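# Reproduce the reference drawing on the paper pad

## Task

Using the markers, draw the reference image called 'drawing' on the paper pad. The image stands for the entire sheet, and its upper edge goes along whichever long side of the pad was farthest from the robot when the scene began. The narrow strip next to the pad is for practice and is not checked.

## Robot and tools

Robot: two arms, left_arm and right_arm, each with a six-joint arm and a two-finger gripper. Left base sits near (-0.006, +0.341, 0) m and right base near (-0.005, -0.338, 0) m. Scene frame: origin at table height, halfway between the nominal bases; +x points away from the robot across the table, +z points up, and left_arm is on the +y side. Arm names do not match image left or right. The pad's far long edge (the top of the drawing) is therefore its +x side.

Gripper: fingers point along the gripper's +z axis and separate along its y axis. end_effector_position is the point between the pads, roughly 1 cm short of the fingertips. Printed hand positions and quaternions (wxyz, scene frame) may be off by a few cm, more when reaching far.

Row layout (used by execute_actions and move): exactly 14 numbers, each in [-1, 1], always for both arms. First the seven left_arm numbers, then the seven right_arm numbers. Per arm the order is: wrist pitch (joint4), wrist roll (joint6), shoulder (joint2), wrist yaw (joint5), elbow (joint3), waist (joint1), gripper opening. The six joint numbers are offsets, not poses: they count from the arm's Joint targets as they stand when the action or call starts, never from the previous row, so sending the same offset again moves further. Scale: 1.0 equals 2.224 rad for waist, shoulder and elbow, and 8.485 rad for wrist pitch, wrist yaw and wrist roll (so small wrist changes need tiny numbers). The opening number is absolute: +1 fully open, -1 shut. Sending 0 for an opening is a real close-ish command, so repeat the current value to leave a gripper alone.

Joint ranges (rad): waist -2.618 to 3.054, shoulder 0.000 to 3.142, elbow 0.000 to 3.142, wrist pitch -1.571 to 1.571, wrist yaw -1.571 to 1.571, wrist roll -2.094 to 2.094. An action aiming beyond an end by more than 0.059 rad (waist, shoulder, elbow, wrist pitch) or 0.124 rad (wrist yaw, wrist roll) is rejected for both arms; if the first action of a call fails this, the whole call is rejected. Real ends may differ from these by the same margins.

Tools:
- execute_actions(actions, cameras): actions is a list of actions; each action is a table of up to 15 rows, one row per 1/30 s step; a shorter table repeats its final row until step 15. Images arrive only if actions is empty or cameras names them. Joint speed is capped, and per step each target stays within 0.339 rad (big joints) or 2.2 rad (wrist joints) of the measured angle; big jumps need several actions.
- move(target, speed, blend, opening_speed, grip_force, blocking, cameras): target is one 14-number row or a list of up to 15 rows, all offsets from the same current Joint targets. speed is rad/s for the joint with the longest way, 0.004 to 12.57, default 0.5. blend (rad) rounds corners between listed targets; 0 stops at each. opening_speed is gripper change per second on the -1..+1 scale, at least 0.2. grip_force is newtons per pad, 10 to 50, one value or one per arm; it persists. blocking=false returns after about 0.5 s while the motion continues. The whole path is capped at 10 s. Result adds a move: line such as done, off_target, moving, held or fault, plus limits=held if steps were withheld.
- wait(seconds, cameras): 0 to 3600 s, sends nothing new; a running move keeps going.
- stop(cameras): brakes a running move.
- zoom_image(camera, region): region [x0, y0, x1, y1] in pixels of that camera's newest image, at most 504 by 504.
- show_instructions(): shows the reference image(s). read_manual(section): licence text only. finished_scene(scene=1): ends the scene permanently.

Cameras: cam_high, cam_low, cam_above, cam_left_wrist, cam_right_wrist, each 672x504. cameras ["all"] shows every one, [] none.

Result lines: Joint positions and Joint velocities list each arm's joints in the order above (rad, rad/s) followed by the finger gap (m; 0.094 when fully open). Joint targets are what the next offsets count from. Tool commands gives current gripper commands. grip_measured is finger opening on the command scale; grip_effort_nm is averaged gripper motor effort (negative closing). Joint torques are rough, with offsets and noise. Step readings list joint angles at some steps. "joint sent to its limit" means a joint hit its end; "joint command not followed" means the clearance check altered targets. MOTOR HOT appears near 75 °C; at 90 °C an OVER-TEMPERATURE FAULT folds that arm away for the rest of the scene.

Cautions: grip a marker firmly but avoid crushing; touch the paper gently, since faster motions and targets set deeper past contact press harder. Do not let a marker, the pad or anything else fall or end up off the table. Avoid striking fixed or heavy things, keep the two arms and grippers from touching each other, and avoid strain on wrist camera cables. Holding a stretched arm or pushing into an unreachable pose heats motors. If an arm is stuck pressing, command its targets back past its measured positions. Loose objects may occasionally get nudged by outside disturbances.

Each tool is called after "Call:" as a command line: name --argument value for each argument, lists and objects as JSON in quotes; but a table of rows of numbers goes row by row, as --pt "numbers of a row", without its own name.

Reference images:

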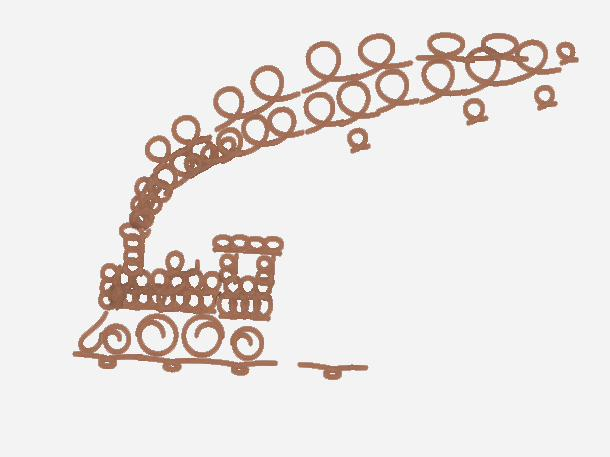

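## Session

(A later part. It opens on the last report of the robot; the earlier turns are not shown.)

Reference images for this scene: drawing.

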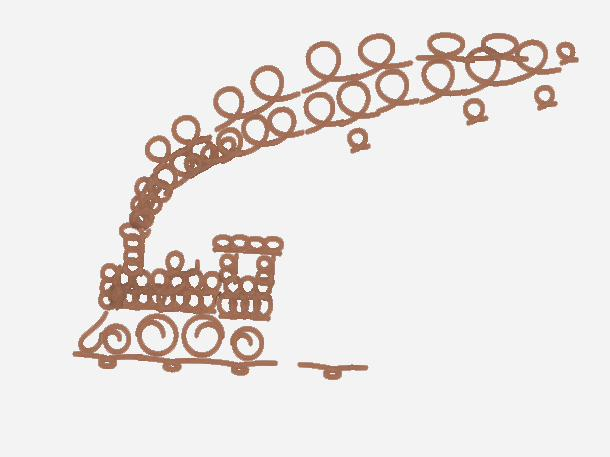

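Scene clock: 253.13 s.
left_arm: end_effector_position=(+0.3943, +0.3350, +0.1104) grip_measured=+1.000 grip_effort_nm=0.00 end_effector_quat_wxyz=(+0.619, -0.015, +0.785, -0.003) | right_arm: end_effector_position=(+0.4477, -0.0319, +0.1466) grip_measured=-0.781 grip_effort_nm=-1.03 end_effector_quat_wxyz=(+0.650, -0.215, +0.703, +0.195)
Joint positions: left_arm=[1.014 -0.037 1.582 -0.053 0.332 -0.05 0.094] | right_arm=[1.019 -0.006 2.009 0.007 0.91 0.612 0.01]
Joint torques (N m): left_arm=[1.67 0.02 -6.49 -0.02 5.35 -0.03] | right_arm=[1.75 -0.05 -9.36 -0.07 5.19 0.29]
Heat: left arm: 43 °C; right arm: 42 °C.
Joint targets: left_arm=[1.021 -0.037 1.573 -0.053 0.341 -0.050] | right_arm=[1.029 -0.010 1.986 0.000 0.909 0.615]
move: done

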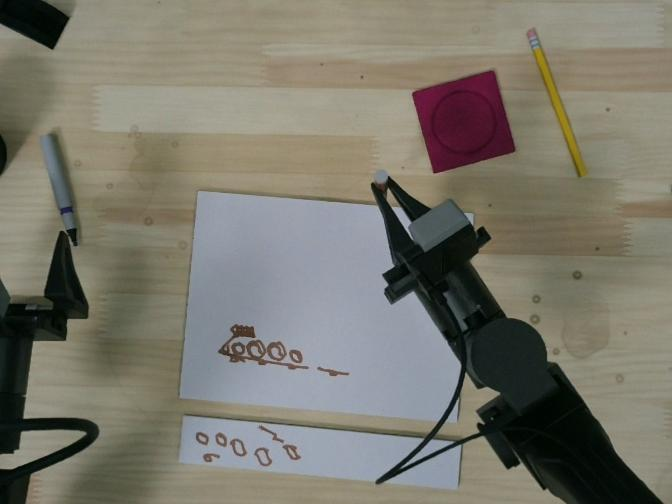

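Call:
move --pt "0 0 0 0 0 0 1 0 0.0030 0.0151 0 0.0161 0.1459 -0.95" --pt "0 0 0 0 0 0 1 0 0.0030 0.0285 0 -0.0039 0.1626 -0.95" --pt "0 0 0 0 0 0 1 0 0.0030 0.0615 0 -0.0039 0.1626 -0.95" --speed '[0.8,0.3,0.3]' --blend '[0.005,0.005,0]'

Call:
move --pt "0 0 0 0 0 0 1 0 -0.0071 -0.0223 0 -0.0105 -0.0052 -0.95" --pt "0 0 0 0 0 0 1 0 -0.0071 -0.0008 0 0.0126 -0.0052 -0.95" --pt "0 0 0 0 0 0 1 0 -0.0151 0.0054 0 0.0210 -0.0052 -0.95" --pt "0 0 0 0 0 0 1 0 0.0035 0.0085 0 0.0253 -0.0052 -0.95" --pt "0 0 0 0 0 0 1 0 0.0035 -0.0130 0 0.0022 -0.0052 -0.95" --pt "0 0 0 0 0 0 1 0 0.0115 -0.0191 0 -0.0062 -0.0052 -0.95" --pt "0 0 0 0 0 0 1 0 -0.0030 -0.0191 0 -0.0062 -0.0052 -0.95" --pt "0 0 0 0 0 0 1 0 -0.0071 -0.0290 0 -0.0200 -0.0064 -0.95" --pt "0 0 0 0 0 0 1 0 -0.0071 -0.0075 0 0.0031 -0.0064 -0.95" --pt "0 0 0 0 0 0 1 0 -0.0151 -0.0013 0 0.0115 -0.0077 -0.95" --pt "0 0 0 0 0 0 1 0 0.0035 0.0018 0 0.0158 -0.0077 -0.95" --pt "0 0 0 0 0 0 1 0 0.0035 -0.0197 0 -0.0073 -0.0077 -0.95" --pt "0 0 0 0 0 0 1 0 0.0115 -0.0258 0 -0.0157 -0.0077 -0.95" --pt "0 0 0 0 0 0 1 0 -0.0030 -0.0258 0 -0.0157 -0.0077 -0.95" --speed '[0.17,0.8,0.15,0.45,0.8,0.15,1.5,0.07,0.8,0.15,0.45,0.8,0.15,1.5]' --blend '[0.002,0.002,0.002,0.002,0.002,0.002,0.002,0.002,0.002,0.002,0.002,0.002,0.002,0]'

Call:
move --pt "0 0 0 0 0 0 1 0 -0.0041 -0.0099 0 -0.0138 -0.0012 -0.95" --pt "0 0 0 0 0 0 1 0 -0.0041 0.0116 0 0.0093 -0.0012 -0.95" --pt "0 0 0 0 0 0 1 0 -0.0121 0.0177 0 0.0177 -0.0025 -0.95" --pt "0 0 0 0 0 0 1 0 0.0065 0.0209 0 0.0221 -0.0025 -0.95" --pt "0 0 0 0 0 0 1 0 0.0065 -0.0006 0 -0.0011 -0.0025 -0.95" --pt "0 0 0 0 0 0 1 0 0.0145 -0.0067 0 -0.0095 -0.0025 -0.95" --pt "0 0 0 0 0 0 1 0 0 -0.0067 0 -0.0095 -0.0025 -0.95" --pt "0 0 0 0 0 0 1 0 -0.0041 -0.0166 0 -0.0233 -0.0037 -0.95" --pt "0 0 0 0 0 0 1 0 -0.0041 0.0049 0 -0.0002 -0.0037 -0.95" --pt "0 0 0 0 0 0 1 0 -0.0121 0.0110 0 0.0082 -0.0050 -0.95" --pt "0 0 0 0 0 0 1 0 0.0065 0.0142 0 0.0126 -0.0050 -0.95" --pt "0 0 0 0 0 0 1 0 0.0065 -0.0073 0 -0.0106 -0.0050 -0.95" --pt "0 0 0 0 0 0 1 0 0.0145 -0.0134 0 -0.0190 -0.0050 -0.95" --pt "0 0 0 0 0 0 1 0 0 -0.0134 0 -0.0190 -0.0050 -0.95" --speed '[0.07,0.8,0.15,0.45,0.8,0.15,1.5,0.07,0.8,0.15,0.45,0.8,0.15,1.5]' --blend '[0.002,0.002,0.002,0.002,0.002,0.002,0.002,0.002,0.002,0.002,0.002,0.002,0.002,0]'

Call:
move --pt "0 0 0 0 0 0 1 0 -0.0041 -0.0099 0 -0.0138 -0.0012 -0.95" --pt "0 0 0 0 0 0 1 0 -0.0041 0.0116 0 0.0093 -0.0012 -0.95" --pt "0 0 0 0 0 0 1 0 -0.0121 0.0177 0 0.0177 -0.0025 -0.95" --pt "0 0 0 0 0 0 1 0 0.0065 0.0209 0 0.0221 -0.0025 -0.95" --pt "0 0 0 0 0 0 1 0 0.0065 -0.0006 0 -0.0011 -0.0025 -0.95" --pt "0 0 0 0 0 0 1 0 0.0145 -0.0067 0 -0.0095 -0.0025 -0.95" --pt "0 0 0 0 0 0 1 0 0 -0.0067 0 -0.0095 -0.0025 -0.95" --pt "0 0 0 0 0 0 1 0 -0.0002 -0.0128 0 -0.0178 -0.0025 -0.95" --pt "0 0 0 0 0 0 1 0 -0.0002 -0.0578 0 -0.0178 -0.0025 -0.95" --speed '[0.07,0.8,0.15,0.45,0.8,0.15,1.5,0.07,0.6]' --blend '[0.002,0.002,0.002,0.002,0.002,0.002,0.002,0.001,0]'

Scene clock: 257.43 s.
left_arm: end_effector_position=(+0.3943, +0.3350, +0.1104) grip_measured=+1.000 grip_effort_nm=0.00 end_effector_quat_wxyz=(+0.619, -0.015, +0.785, -0.003) | right_arm: end_effector_position=(+0.3093, +0.1088, +0.0914) grip_measured=-0.781 grip_effort_nm=-1.03 end_effector_quat_wxyz=(+0.567, -0.351, +0.683, +0.298)
Joint positions: left_arm=[1.014 -0.037 1.582 -0.053 0.332 -0.05 0.094] | right_arm=[1.027 0.01 2.116 -0.004 0.908 0.971 0.01]
Joint torques (N m): left_arm=[1.64 0.03 -6.46 -0.04 5.14 0.02] | right_arm=[1.66 0.05 -7.42 0.04 4.1 0.51]
Heat: left arm: 43 °C; right arm: 42 °C.
Joint targets: left_arm=[1.021 -0.037 1.573 -0.053 0.341 -0.050] | right_arm=[1.029 0.015 2.124 0.000 0.900 0.977]
move: done

Scene clock: 263.17 s.
left_arm: end_effector_position=(+0.3943, +0.3350, +0.1104) grip_measured=+1.000 grip_effort_nm=0.00 end_effector_quat_wxyz=(+0.619, -0.015, +0.785, -0.003) | right_arm: end_effector_position=(+0.3078, +0.1013, +0.0915) grip_measured=-0.781 grip_effort_nm=-1.03 end_effector_quat_wxyz=(+0.568, -0.354, +0.683, +0.293)
Joint positions: left_arm=[1.014 -0.037 1.582 -0.053 0.332 -0.05 0.094] | right_arm=[1.035 -0.003 2.097 -0.004 0.877 0.966 0.01]
Joint torques (N m): left_arm=[1.64 0.06 -6.52 -0.03 5.26 0.09] | right_arm=[1.61 -0.09 -10.17 0.05 3.69 -0.5]
Heat: left arm: 43 °C; right arm: 43 °C.
Joint targets: left_arm=[1.021 -0.037 1.573 -0.053 0.341 -0.050] | right_arm=[1.029 -0.011 2.066 0.000 0.866 0.960]
move: done

Scene clock: 269.00 s.
left_arm: end_effector_position=(+0.3943, +0.3350, +0.1104) grip_measured=+1.000 grip_effort_nm=0.00 end_effector_quat_wxyz=(+0.619, -0.015, +0.785, -0.003) | right_arm: end_effector_position=(+0.3067, +0.0897, +0.0907) grip_measured=-0.781 grip_effort_nm=-1.03 end_effector_quat_wxyz=(+0.565, -0.351, +0.689, +0.287)
Joint positions: left_arm=[1.014 -0.037 1.582 -0.053 0.332 -0.05 0.094] | right_arm=[1.035 -0.002 2.067 -0.004 0.835 0.955 0.01]
Joint torques (N m): left_arm=[1.63 0.05 -6.52 -0.07 5.09 0.09] | right_arm=[1.6 -0.1 -9.91 0.04 3.63 -0.5]
Heat: left arm: 43 °C; right arm: 43 °C.
Joint targets: left_arm=[1.021 -0.037 1.573 -0.053 0.341 -0.050] | right_arm=[1.029 -0.010 2.036 0.000 0.823 0.949]
move: done

Scene clock: 272.63 s.
left_arm: end_effector_position=(+0.3943, +0.3350, +0.1104) grip_measured=+1.000 grip_effort_nm=0.00 end_effector_quat_wxyz=(+0.619, -0.015, +0.785, -0.003) | right_arm: end_effector_position=(+0.3018, +0.0782, +0.1363) grip_measured=-0.781 grip_effort_nm=-1.03 end_effector_quat_wxyz=(+0.591, -0.340, +0.668, +0.297)
Joint positions: left_arm=[1.014 -0.037 1.582 -0.053 0.332 -0.05 0.094] | right_arm=[1.019 -0.006 1.929 -0.004 0.785 0.949 0.01]
Joint torques (N m): left_arm=[1.67 0.01 -6.42 -0.01 5.12 -0.12] | right_arm=[1.77 -0.07 -8.62 0.04 4.93 -0.49]
Heat: left arm: 43 °C; right arm: 43 °C.
Joint targets: left_arm=[1.021 -0.037 1.573 -0.053 0.341 -0.050] | right_arm=[1.029 -0.012 1.907 0.000 0.784 0.944]
move: done

Call:
move --pt "0 0 0 0 0 0 1 0 0.0034 0.0505 0 0.1040 0.0075 -0.95" --pt "0 0 0 0 0 0 1 0 0.0034 0.0820 0 0.0855 0.0153 -0.95" --pt "0 0 0 0 0 0 1 0 0.0034 0.1204 0 0.0855 0.0153 -0.95" --speed '[0.8,0.3,0.3]' --blend '[0.005,0.005,0]'

Call:
move --pt "0 0 0 0 0 0 1 0 -0.0087 -0.0236 0 -0.0130 -0.0052 -0.95" --pt "0 0 0 0 0 0 1 0 -0.0087 -0.0021 0 0.0101 -0.0052 -0.95" --pt "0 0 0 0 0 0 1 0 -0.0156 0.0040 0 0.0185 -0.0052 -0.95" --pt "0 0 0 0 0 0 1 0 0.0045 0.0089 0 0.0253 -0.0052 -0.95" --pt "0 0 0 0 0 0 1 0 0.0045 -0.0125 0 0.0022 -0.0052 -0.95" --pt "0 0 0 0 0 0 1 0 0.0115 -0.0186 0 -0.0062 -0.0052 -0.95" --pt "0 0 0 0 0 0 1 0 -0.0030 -0.0186 0 -0.0062 -0.0052 -0.95" --pt "0 0 0 0 0 0 1 0 -0.0087 -0.0324 0 -0.0255 -0.0070 -0.95" --pt "0 0 0 0 0 0 1 0 -0.0087 -0.0109 0 -0.0024 -0.0070 -0.95" --pt "0 0 0 0 0 0 1 0 -0.0156 -0.0048 0 0.0060 -0.0087 -0.95" --pt "0 0 0 0 0 0 1 0 0.0045 0.0001 0 0.0128 -0.0087 -0.95" --pt "0 0 0 0 0 0 1 0 0.0045 -0.0213 0 -0.0103 -0.0087 -0.95" --pt "0 0 0 0 0 0 1 0 0.0115 -0.0274 0 -0.0187 -0.0087 -0.95" --pt "0 0 0 0 0 0 1 0 -0.0030 -0.0274 0 -0.0187 -0.0087 -0.95" --speed '[0.2,0.9,0.16,0.5,0.9,0.16,1.5,0.08,0.9,0.16,0.5,0.9,0.16,1.5]' --blend '[0.002,0.002,0.002,0.002,0.002,0.002,0.002,0.002,0.002,0.002,0.002,0.002,0.002,0]'

Call:
move --pt "0 0 0 0 0 0 1 0 -0.0057 -0.0138 0 -0.0193 -0.0018 -0.95" --pt "0 0 0 0 0 0 1 0 -0.0057 0.0077 0 0.0038 -0.0018 -0.95" --pt "0 0 0 0 0 0 1 0 -0.0126 0.0138 0 0.0121 -0.0035 -0.95" --pt "0 0 0 0 0 0 1 0 0.0075 0.0188 0 0.0190 -0.0035 -0.95" --pt "0 0 0 0 0 0 1 0 0.0075 -0.0027 0 -0.0041 -0.0035 -0.95" --pt "0 0 0 0 0 0 1 0 0.0144 -0.0088 0 -0.0125 -0.0035 -0.95" --pt "0 0 0 0 0 0 1 0 0 -0.0088 0 -0.0125 -0.0035 -0.95" --pt "0 0 0 0 0 0 1 0 -0.0057 -0.0226 0 -0.0318 -0.0053 -0.95" --pt "0 0 0 0 0 0 1 0 -0.0057 -0.0011 0 -0.0087 -0.0053 -0.95" --pt "0 0 0 0 0 0 1 0 -0.0126 0.0050 0 -0.0004 -0.0070 -0.95" --pt "0 0 0 0 0 0 1 0 0.0075 0.0100 0 0.0065 -0.0070 -0.95" --pt "0 0 0 0 0 0 1 0 0.0075 -0.0115 0 -0.0166 -0.0070 -0.95" --pt "0 0 0 0 0 0 1 0 0.0144 -0.0176 0 -0.0250 -0.0070 -0.95" --pt "0 0 0 0 0 0 1 0 0 -0.0176 0 -0.0250 -0.0070 -0.95" --speed '[0.08,0.9,0.16,0.5,0.9,0.16,1.5,0.08,0.9,0.16,0.5,0.9,0.16,1.5]' --blend '[0.002,0.002,0.002,0.002,0.002,0.002,0.002,0.002,0.002,0.002,0.002,0.002,0.002,0]'

Call:
move --pt "0 0 0 0 0 0 1 0 -0.0057 -0.0138 0 -0.0193 -0.0018 -0.95" --pt "0 0 0 0 0 0 1 0 -0.0057 0.0077 0 0.0038 -0.0018 -0.95" --pt "0 0 0 0 0 0 1 0 -0.0126 0.0138 0 0.0121 -0.0035 -0.95" --pt "0 0 0 0 0 0 1 0 0.0075 0.0188 0 0.0190 -0.0035 -0.95" --pt "0 0 0 0 0 0 1 0 0.0075 -0.0027 0 -0.0041 -0.0035 -0.95" --pt "0 0 0 0 0 0 1 0 0.0144 -0.0088 0 -0.0125 -0.0035 -0.95" --pt "0 0 0 0 0 0 1 0 0 -0.0088 0 -0.0125 -0.0035 -0.95" --pt "0 0 0 0 0 0 1 0 -0.0057 -0.0226 0 -0.0318 -0.0053 -0.95" --pt "0 0 0 0 0 0 1 0 -0.0057 -0.0011 0 -0.0087 -0.0053 -0.95" --pt "0 0 0 0 0 0 1 0 -0.0126 0.0050 0 -0.0004 -0.0070 -0.95" --pt "0 0 0 0 0 0 1 0 0.0075 0.0100 0 0.0065 -0.0070 -0.95" --pt "0 0 0 0 0 0 1 0 0.0075 -0.0115 0 -0.0166 -0.0070 -0.95" --pt "0 0 0 0 0 0 1 0 0.0144 -0.0176 0 -0.0250 -0.0070 -0.95" --pt "0 0 0 0 0 0 1 0 0 -0.0176 0 -0.0250 -0.0070 -0.95" --pt "0 0 0 0 0 0 1 0 0 -0.0676 0 -0.0250 -0.0070 -0.95" --speed '[0.08,0.9,0.16,0.5,0.9,0.16,1.5,0.08,0.9,0.16,0.5,0.9,0.16,1.5,0.6]' --blend '[0.002,0.002,0.002,0.002,0.002,0.002,0.002,0.002,0.002,0.002,0.002,0.002,0.002,0.002,0]'

Call:
move --target '[0,0,0,0,0,0,1,0,0,0,0,0,-0.14,-0.95]' --speed 1.0 --cameras '["cam_above"]'

Call:
zoom_image --camera "cam_above" --region '[200, 295, 320, 370]'

Scene clock: 275.90 s.
left_arm: end_effector_position=(+0.3943, +0.3350, +0.1104) grip_measured=+1.000 grip_effort_nm=0.00 end_effector_quat_wxyz=(+0.619, -0.015, +0.785, -0.003) | right_arm: end_effector_position=(+0.3184, +0.1231, +0.0922) grip_measured=-0.781 grip_effort_nm=-1.03 end_effector_quat_wxyz=(+0.573, -0.348, +0.677, +0.303)
Joint positions: left_arm=[1.014 -0.037 1.582 -0.053 0.332 -0.05 0.094] | right_arm=[1.027 0.011 2.169 -0.004 0.982 0.973 0.01]
Joint torques (N m): left_arm=[1.65 0.04 -6.42 -0.06 5.26 -0.2] | right_arm=[1.67 0.05 -7.99 0.04 4.19 0.39]
Heat: left arm: 43 °C; right arm: 43 °C.
Joint targets: left_arm=[1.021 -0.037 1.573 -0.053 0.341 -0.050] | right_arm=[1.029 0.017 2.176 0.000 0.974 0.977]
move: done

Scene clock: 281.43 s.
left_arm: end_effector_position=(+0.3943, +0.3350, +0.1104) grip_measured=+1.000 grip_effort_nm=0.00 end_effector_quat_wxyz=(+0.619, -0.015, +0.785, -0.003) | right_arm: end_effector_position=(+0.3176, +0.1135, +0.0919) grip_measured=-0.781 grip_effort_nm=-1.03 end_effector_quat_wxyz=(+0.574, -0.350, +0.678, +0.296)
Joint positions: left_arm=[1.014 -0.037 1.582 -0.053 0.332 -0.05 0.094] | right_arm=[1.036 -0.001 2.146 -0.004 0.945 0.964 0.01]
Joint torques (N m): left_arm=[1.69 0.02 -6.35 0.01 5.2 0.06] | right_arm=[1.6 -0.08 -10.61 0.06 3.74 -0.53]
Heat: left arm: 43 °C; right arm: 43 °C.
Joint targets: left_arm=[1.021 -0.037 1.573 -0.053 0.341 -0.050] | right_arm=[1.029 -0.009 2.115 0.000 0.933 0.958]
move: done

Scene clock: 287.20 s.
left_arm: end_effector_position=(+0.3943, +0.3350, +0.1104) grip_measured=+1.000 grip_effort_nm=0.00 end_effector_quat_wxyz=(+0.619, -0.015, +0.785, -0.003) | right_arm: end_effector_position=(+0.3172, +0.0979, +0.0916) grip_measured=-0.781 grip_effort_nm=-1.03 end_effector_quat_wxyz=(+0.572, -0.346, +0.686, +0.288)
Joint positions: left_arm=[1.014 -0.037 1.582 -0.053 0.332 -0.05 0.094] | right_arm=[1.036 -0.001 2.106 -0.003 0.889 0.948 0.01]
Joint torques (N m): left_arm=[1.66 0.04 -6.39 -0.06 5.19 -0.23] | right_arm=[1.59 -0.09 -10.21 0.04 3.69 -0.47]
Heat: left arm: 43 °C; right arm: 43 °C.
Joint targets: left_arm=[1.021 -0.037 1.573 -0.053 0.341 -0.050] | right_arm=[1.029 -0.009 2.075 0.000 0.877 0.942]
move: done

Scene clock: 293.07 s.
left_arm: end_effector_position=(+0.3943, +0.3350, +0.1104) grip_measured=+1.000 grip_effort_nm=0.00 end_effector_quat_wxyz=(+0.619, -0.015, +0.785, -0.003) | right_arm: end_effector_position=(+0.3139, +0.0799, +0.1429) grip_measured=-0.781 grip_effort_nm=-1.03 end_effector_quat_wxyz=(+0.600, -0.330, +0.666, +0.296)
Joint positions: left_arm=[1.014 -0.037 1.582 -0.053 0.332 -0.05 0.094] | right_arm=[1.019 -0.002 1.946 -0.003 0.822 0.933 0.01]
Joint torques (N m): left_arm=[1.67 0.01 -6.34 -0.06 5.24 -0.06] | right_arm=[1.79 -0.08 -8.76 0.03 4.92 -0.5]
Heat: left arm: 43 °C; right arm: 43 °C.
Joint targets: left_arm=[1.021 -0.037 1.573 -0.053 0.341 -0.050] | right_arm=[1.029 -0.009 1.925 0.000 0.821 0.927]
move: done

Scene clock: 294.13 s.
left_arm: end_effector_position=(+0.3943, +0.3350, +0.1104) grip_measured=+1.000 grip_effort_nm=0.00 end_effector_quat_wxyz=(+0.619, -0.015, +0.785, -0.003) | right_arm: end_effector_position=(+0.4310, -0.0440, +0.1429) grip_measured=-0.781 grip_effort_nm=-1.03 end_effector_quat_wxyz=(+0.641, -0.217, +0.711, +0.192)
Joint positions: left_arm=[1.014 -0.037 1.582 -0.053 0.332 -0.05 0.094] | right_arm=[1.019 -0.004 1.946 0.007 0.822 0.611 0.01]
Joint torques (N m): left_arm=[1.71 0.05 -6.54 -0.03 5.22 -0.12] | right_arm=[1.75 -0.05 -8.75 -0.05 5.14 0.39]
Heat: left arm: 43 °C; right arm: 43 °C.
Joint targets: left_arm=[1.021 -0.037 1.573 -0.053 0.341 -0.050] | right_arm=[1.029 -0.009 1.925 0.000 0.821 0.616]
move: done

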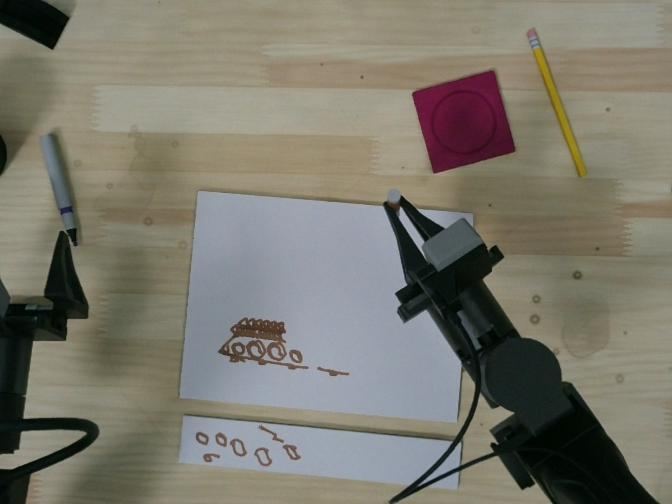

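Scaled by 4.200 from the camera's image (finer frame: 960x720).

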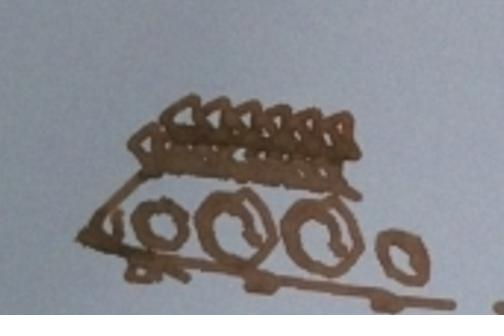

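Call:
move --pt "0 0 0 0 0 0 1 0 -0.0033 0.0518 0 0.0714 0.1414 -0.95" --pt "0 0 0 0 0 0 1 0 -0.0033 0.0787 0 0.0959 0.1630 -0.95" --pt "0 0 0 0 0 0 1 0 -0.0033 0.1231 0 0.0959 0.1630 -0.95" --pt "0 0 0 0 0 0 1 0 -0.0090 0.1243 0 0.0995 0.1630 -0.95" --pt "0 0 0 0 0 0 1 0 -0.0086 0.1281 0 0.1049 0.1630 -0.95" --pt "0 0 0 0 0 0 1 0 0.0006 0.1281 0 0.1049 0.1630 -0.95" --pt "0 0 0 0 0 0 1 0 0.0039 0.1309 0 0.1089 0.1630 -0.95" --pt "0 0 0 0 0 0 1 0 0.0082 0.1311 0 0.1091 0.1630 -0.95" --pt "0 0 0 0 0 0 1 0 0.0082 0.1119 0 0.0903 0.1630 -0.95" --pt "0 0 0 0 0 0 1 0 0.0110 0.1093 0 0.0867 0.1630 -0.95" --pt "0 0 0 0 0 0 1 0 0.0106 0.1055 0 0.0813 0.1630 -0.95" --pt "0 0 0 0 0 0 1 0 0.0014 0.1055 0 0.0813 0.1630 -0.95" --pt "0 0 0 0 0 0 1 0 -0.0020 0.1027 0 0.0774 0.1630 -0.95" --pt "0 0 0 0 0 0 1 0 -0.0036 0.1025 0 0.0771 0.1630 -0.95" --pt "0 0 0 0 0 0 1 0 -0.0036 0.0576 0 0.0771 0.1630 -0.95" --speed '[0.8,0.3,0.3,0.19,0.05,1.0,0.11,0.14,0.8,0.09,0.046,1.0,0.11,0.08,0.6]' --blend '[0.005,0.005,0,0.002,0.002,0.002,0.002,0.002,0.002,0.002,0.002,0.002,0.002,0.001,0]'

Call:
move --pt "0 0 0 0 0 0 1 0 0.0003 -0.0148 0 -0.0596 -0.0328 -0.95" --pt "0 0 0 0 0 0 1 0 0.0003 -0.0013 0 -0.0268 -0.0176 -0.95" --pt "0 0 0 0 0 0 1 0 0.0003 0.0331 0 -0.0268 -0.0176 -0.95" --pt "0 0 0 0 0 0 1 0 -0.0062 0.0346 0 -0.0229 -0.0176 -0.95" --pt "0 0 0 0 0 0 1 0 -0.0057 0.0389 0 -0.0170 -0.0176 -0.95" --pt "0 0 0 0 0 0 1 0 0.0035 0.0389 0 -0.0170 -0.0176 -0.95" --pt "0 0 0 0 0 0 1 0 0.0073 0.0421 0 -0.0126 -0.0176 -0.95" --pt "0 0 0 0 0 0 1 0 0.0122 0.0423 0 -0.0124 -0.0176 -0.95" --pt "0 0 0 0 0 0 1 0 0.0122 0.0241 0 -0.0312 -0.0176 -0.95" --pt "0 0 0 0 0 0 1 0 0.0153 0.0213 0 -0.0351 -0.0176 -0.95" --pt "0 0 0 0 0 0 1 0 0.0148 0.0170 0 -0.0410 -0.0176 -0.95" --pt "0 0 0 0 0 0 1 0 0.0056 0.0170 0 -0.0410 -0.0176 -0.95" --pt "0 0 0 0 0 0 1 0 0.0019 0.0138 0 -0.0454 -0.0176 -0.95" --pt "0 0 0 0 0 0 1 0 0 0.0136 0 -0.0456 -0.0176 -0.95" --pt "0 0 0 0 0 0 1 0 0 -0.0315 0 -0.0456 -0.0176 -0.95" --speed '[0.6,0.3,0.3,0.19,0.05,1.0,0.12,0.16,0.8,0.1,0.05,1.0,0.12,0.09,0.6]' --blend '[0.005,0.005,0,0.002,0.002,0.002,0.002,0.002,0.002,0.002,0.002,0.002,0.002,0.001,0]'

Call:
move --pt "0 0 0 0 0 0 1 0 0.0003 0 0 -0.0275 -0.0107 -0.95" --pt "0 0 0 0 0 0 1 0 0.0003 0.0167 0 0.0044 -0.0007 -0.95" --pt "0 0 0 0 0 0 1 0 0.0003 0.0542 0 0.0044 -0.0007 -0.95" --pt "0 0 0 0 0 0 1 0 -0.0064 0.0565 0 0.0092 -0.0007 -0.95" --pt "0 0 0 0 0 0 1 0 -0.0064 -0.0013 0 0.0092 -0.0007 -0.95" --pt "0 0 0 0 0 0 1 0 0.0003 -0.0013 0 0.0092 -0.1400 -0.95" --speed '[0.6,0.3,0.3,0.1,0.6,1.0]' --blend '[0.005,0.005,0,0.001,0.03,0]' --cameras '["cam_above"]'

Call:
zoom_image --camera "cam_above" --region '[200, 295, 320, 370]'

Scene clock: 303.57 s.
left_arm: end_effector_position=(+0.3943, +0.3350, +0.1104) grip_measured=+1.000 grip_effort_nm=0.00 end_effector_quat_wxyz=(+0.619, -0.015, +0.785, -0.003) | right_arm: end_effector_position=(+0.3201, +0.1247, +0.1447) grip_measured=-0.781 grip_effort_nm=-1.03 end_effector_quat_wxyz=(+0.612, -0.347, +0.642, +0.305)
Joint positions: left_arm=[1.014 -0.037 1.582 -0.053 0.332 -0.05 0.094] | right_arm=[1.018 -0.033 2.077 -0.002 0.993 0.972 0.01]
Joint torques (N m): left_arm=[1.68 0.04 -6.6 -0.05 5.26 -0.12] | right_arm=[1.76 -0.07 -10.06 0.03 5.16 0.47]
Heat: left arm: 43 °C; right arm: 43 °C.
Joint targets: left_arm=[1.021 -0.037 1.573 -0.053 0.341 -0.050] | right_arm=[1.029 -0.039 2.053 0.000 0.993 0.978]
move: done

Scene clock: 308.43 s.
left_arm: end_effector_position=(+0.3943, +0.3350, +0.1104) grip_measured=+1.000 grip_effort_nm=0.00 end_effector_quat_wxyz=(+0.619, -0.015, +0.785, -0.003) | right_arm: end_effector_position=(+0.3228, +0.0942, +0.1407) grip_measured=-0.781 grip_effort_nm=-1.03 end_effector_quat_wxyz=(+0.608, -0.339, +0.658, +0.288)
Joint positions: left_arm=[1.014 -0.037 1.582 -0.053 0.332 -0.05 0.094] | right_arm=[1.018 -0.033 2.006 0.002 0.892 0.937 0.01]
Joint torques (N m): left_arm=[1.65 0.01 -6.57 -0.02 5.26 -0.08] | right_arm=[1.73 -0.07 -9.25 -0.01 5.04 0.13]
Heat: left arm: 43 °C; right arm: 43 °C.
Joint targets: left_arm=[1.021 -0.037 1.573 -0.053 0.341 -0.050] | right_arm=[1.029 -0.039 1.983 0.000 0.891 0.939]
move: done

Scene clock: 311.53 s.
left_arm: end_effector_position=(+0.3943, +0.3350, +0.1104) grip_measured=+1.000 grip_effort_nm=0.00 end_effector_quat_wxyz=(+0.619, -0.015, +0.785, -0.003) | right_arm: end_effector_position=(+0.4399, -0.0287, +0.1401) grip_measured=-0.781 grip_effort_nm=-1.03 end_effector_quat_wxyz=(+0.646, -0.235, +0.702, +0.185)
Joint positions: left_arm=[1.014 -0.037 1.582 -0.053 0.332 -0.05 0.094] | right_arm=[1.018 -0.043 2.005 0.007 0.889 0.625 0.01]
Joint torques (N m): left_arm=[1.69 0.06 -6.43 -0.03 5.2 -0.17] | right_arm=[1.75 0.05 -9.36 -0.07 7.3 0.23]
Heat: left arm: 43 °C; right arm: 43 °C.
Joint targets: left_arm=[1.021 -0.037 1.573 -0.053 0.341 -0.050] | right_arm=[1.029 -0.037 1.980 0.000 0.912 0.628]
move: done

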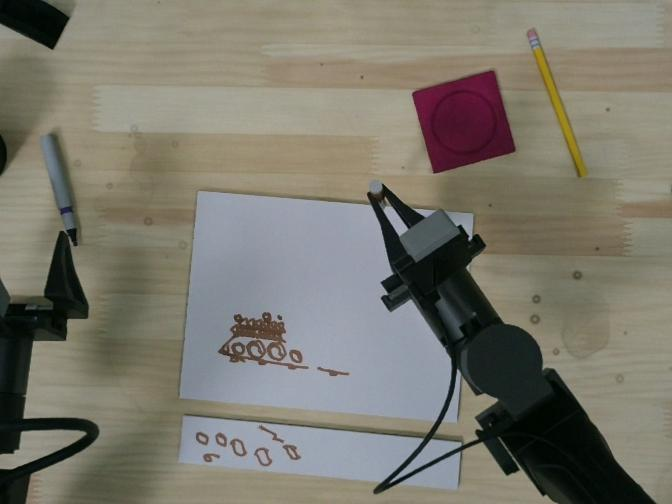

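Scaled by 4.200 from the camera's image (finer frame: 960x720).

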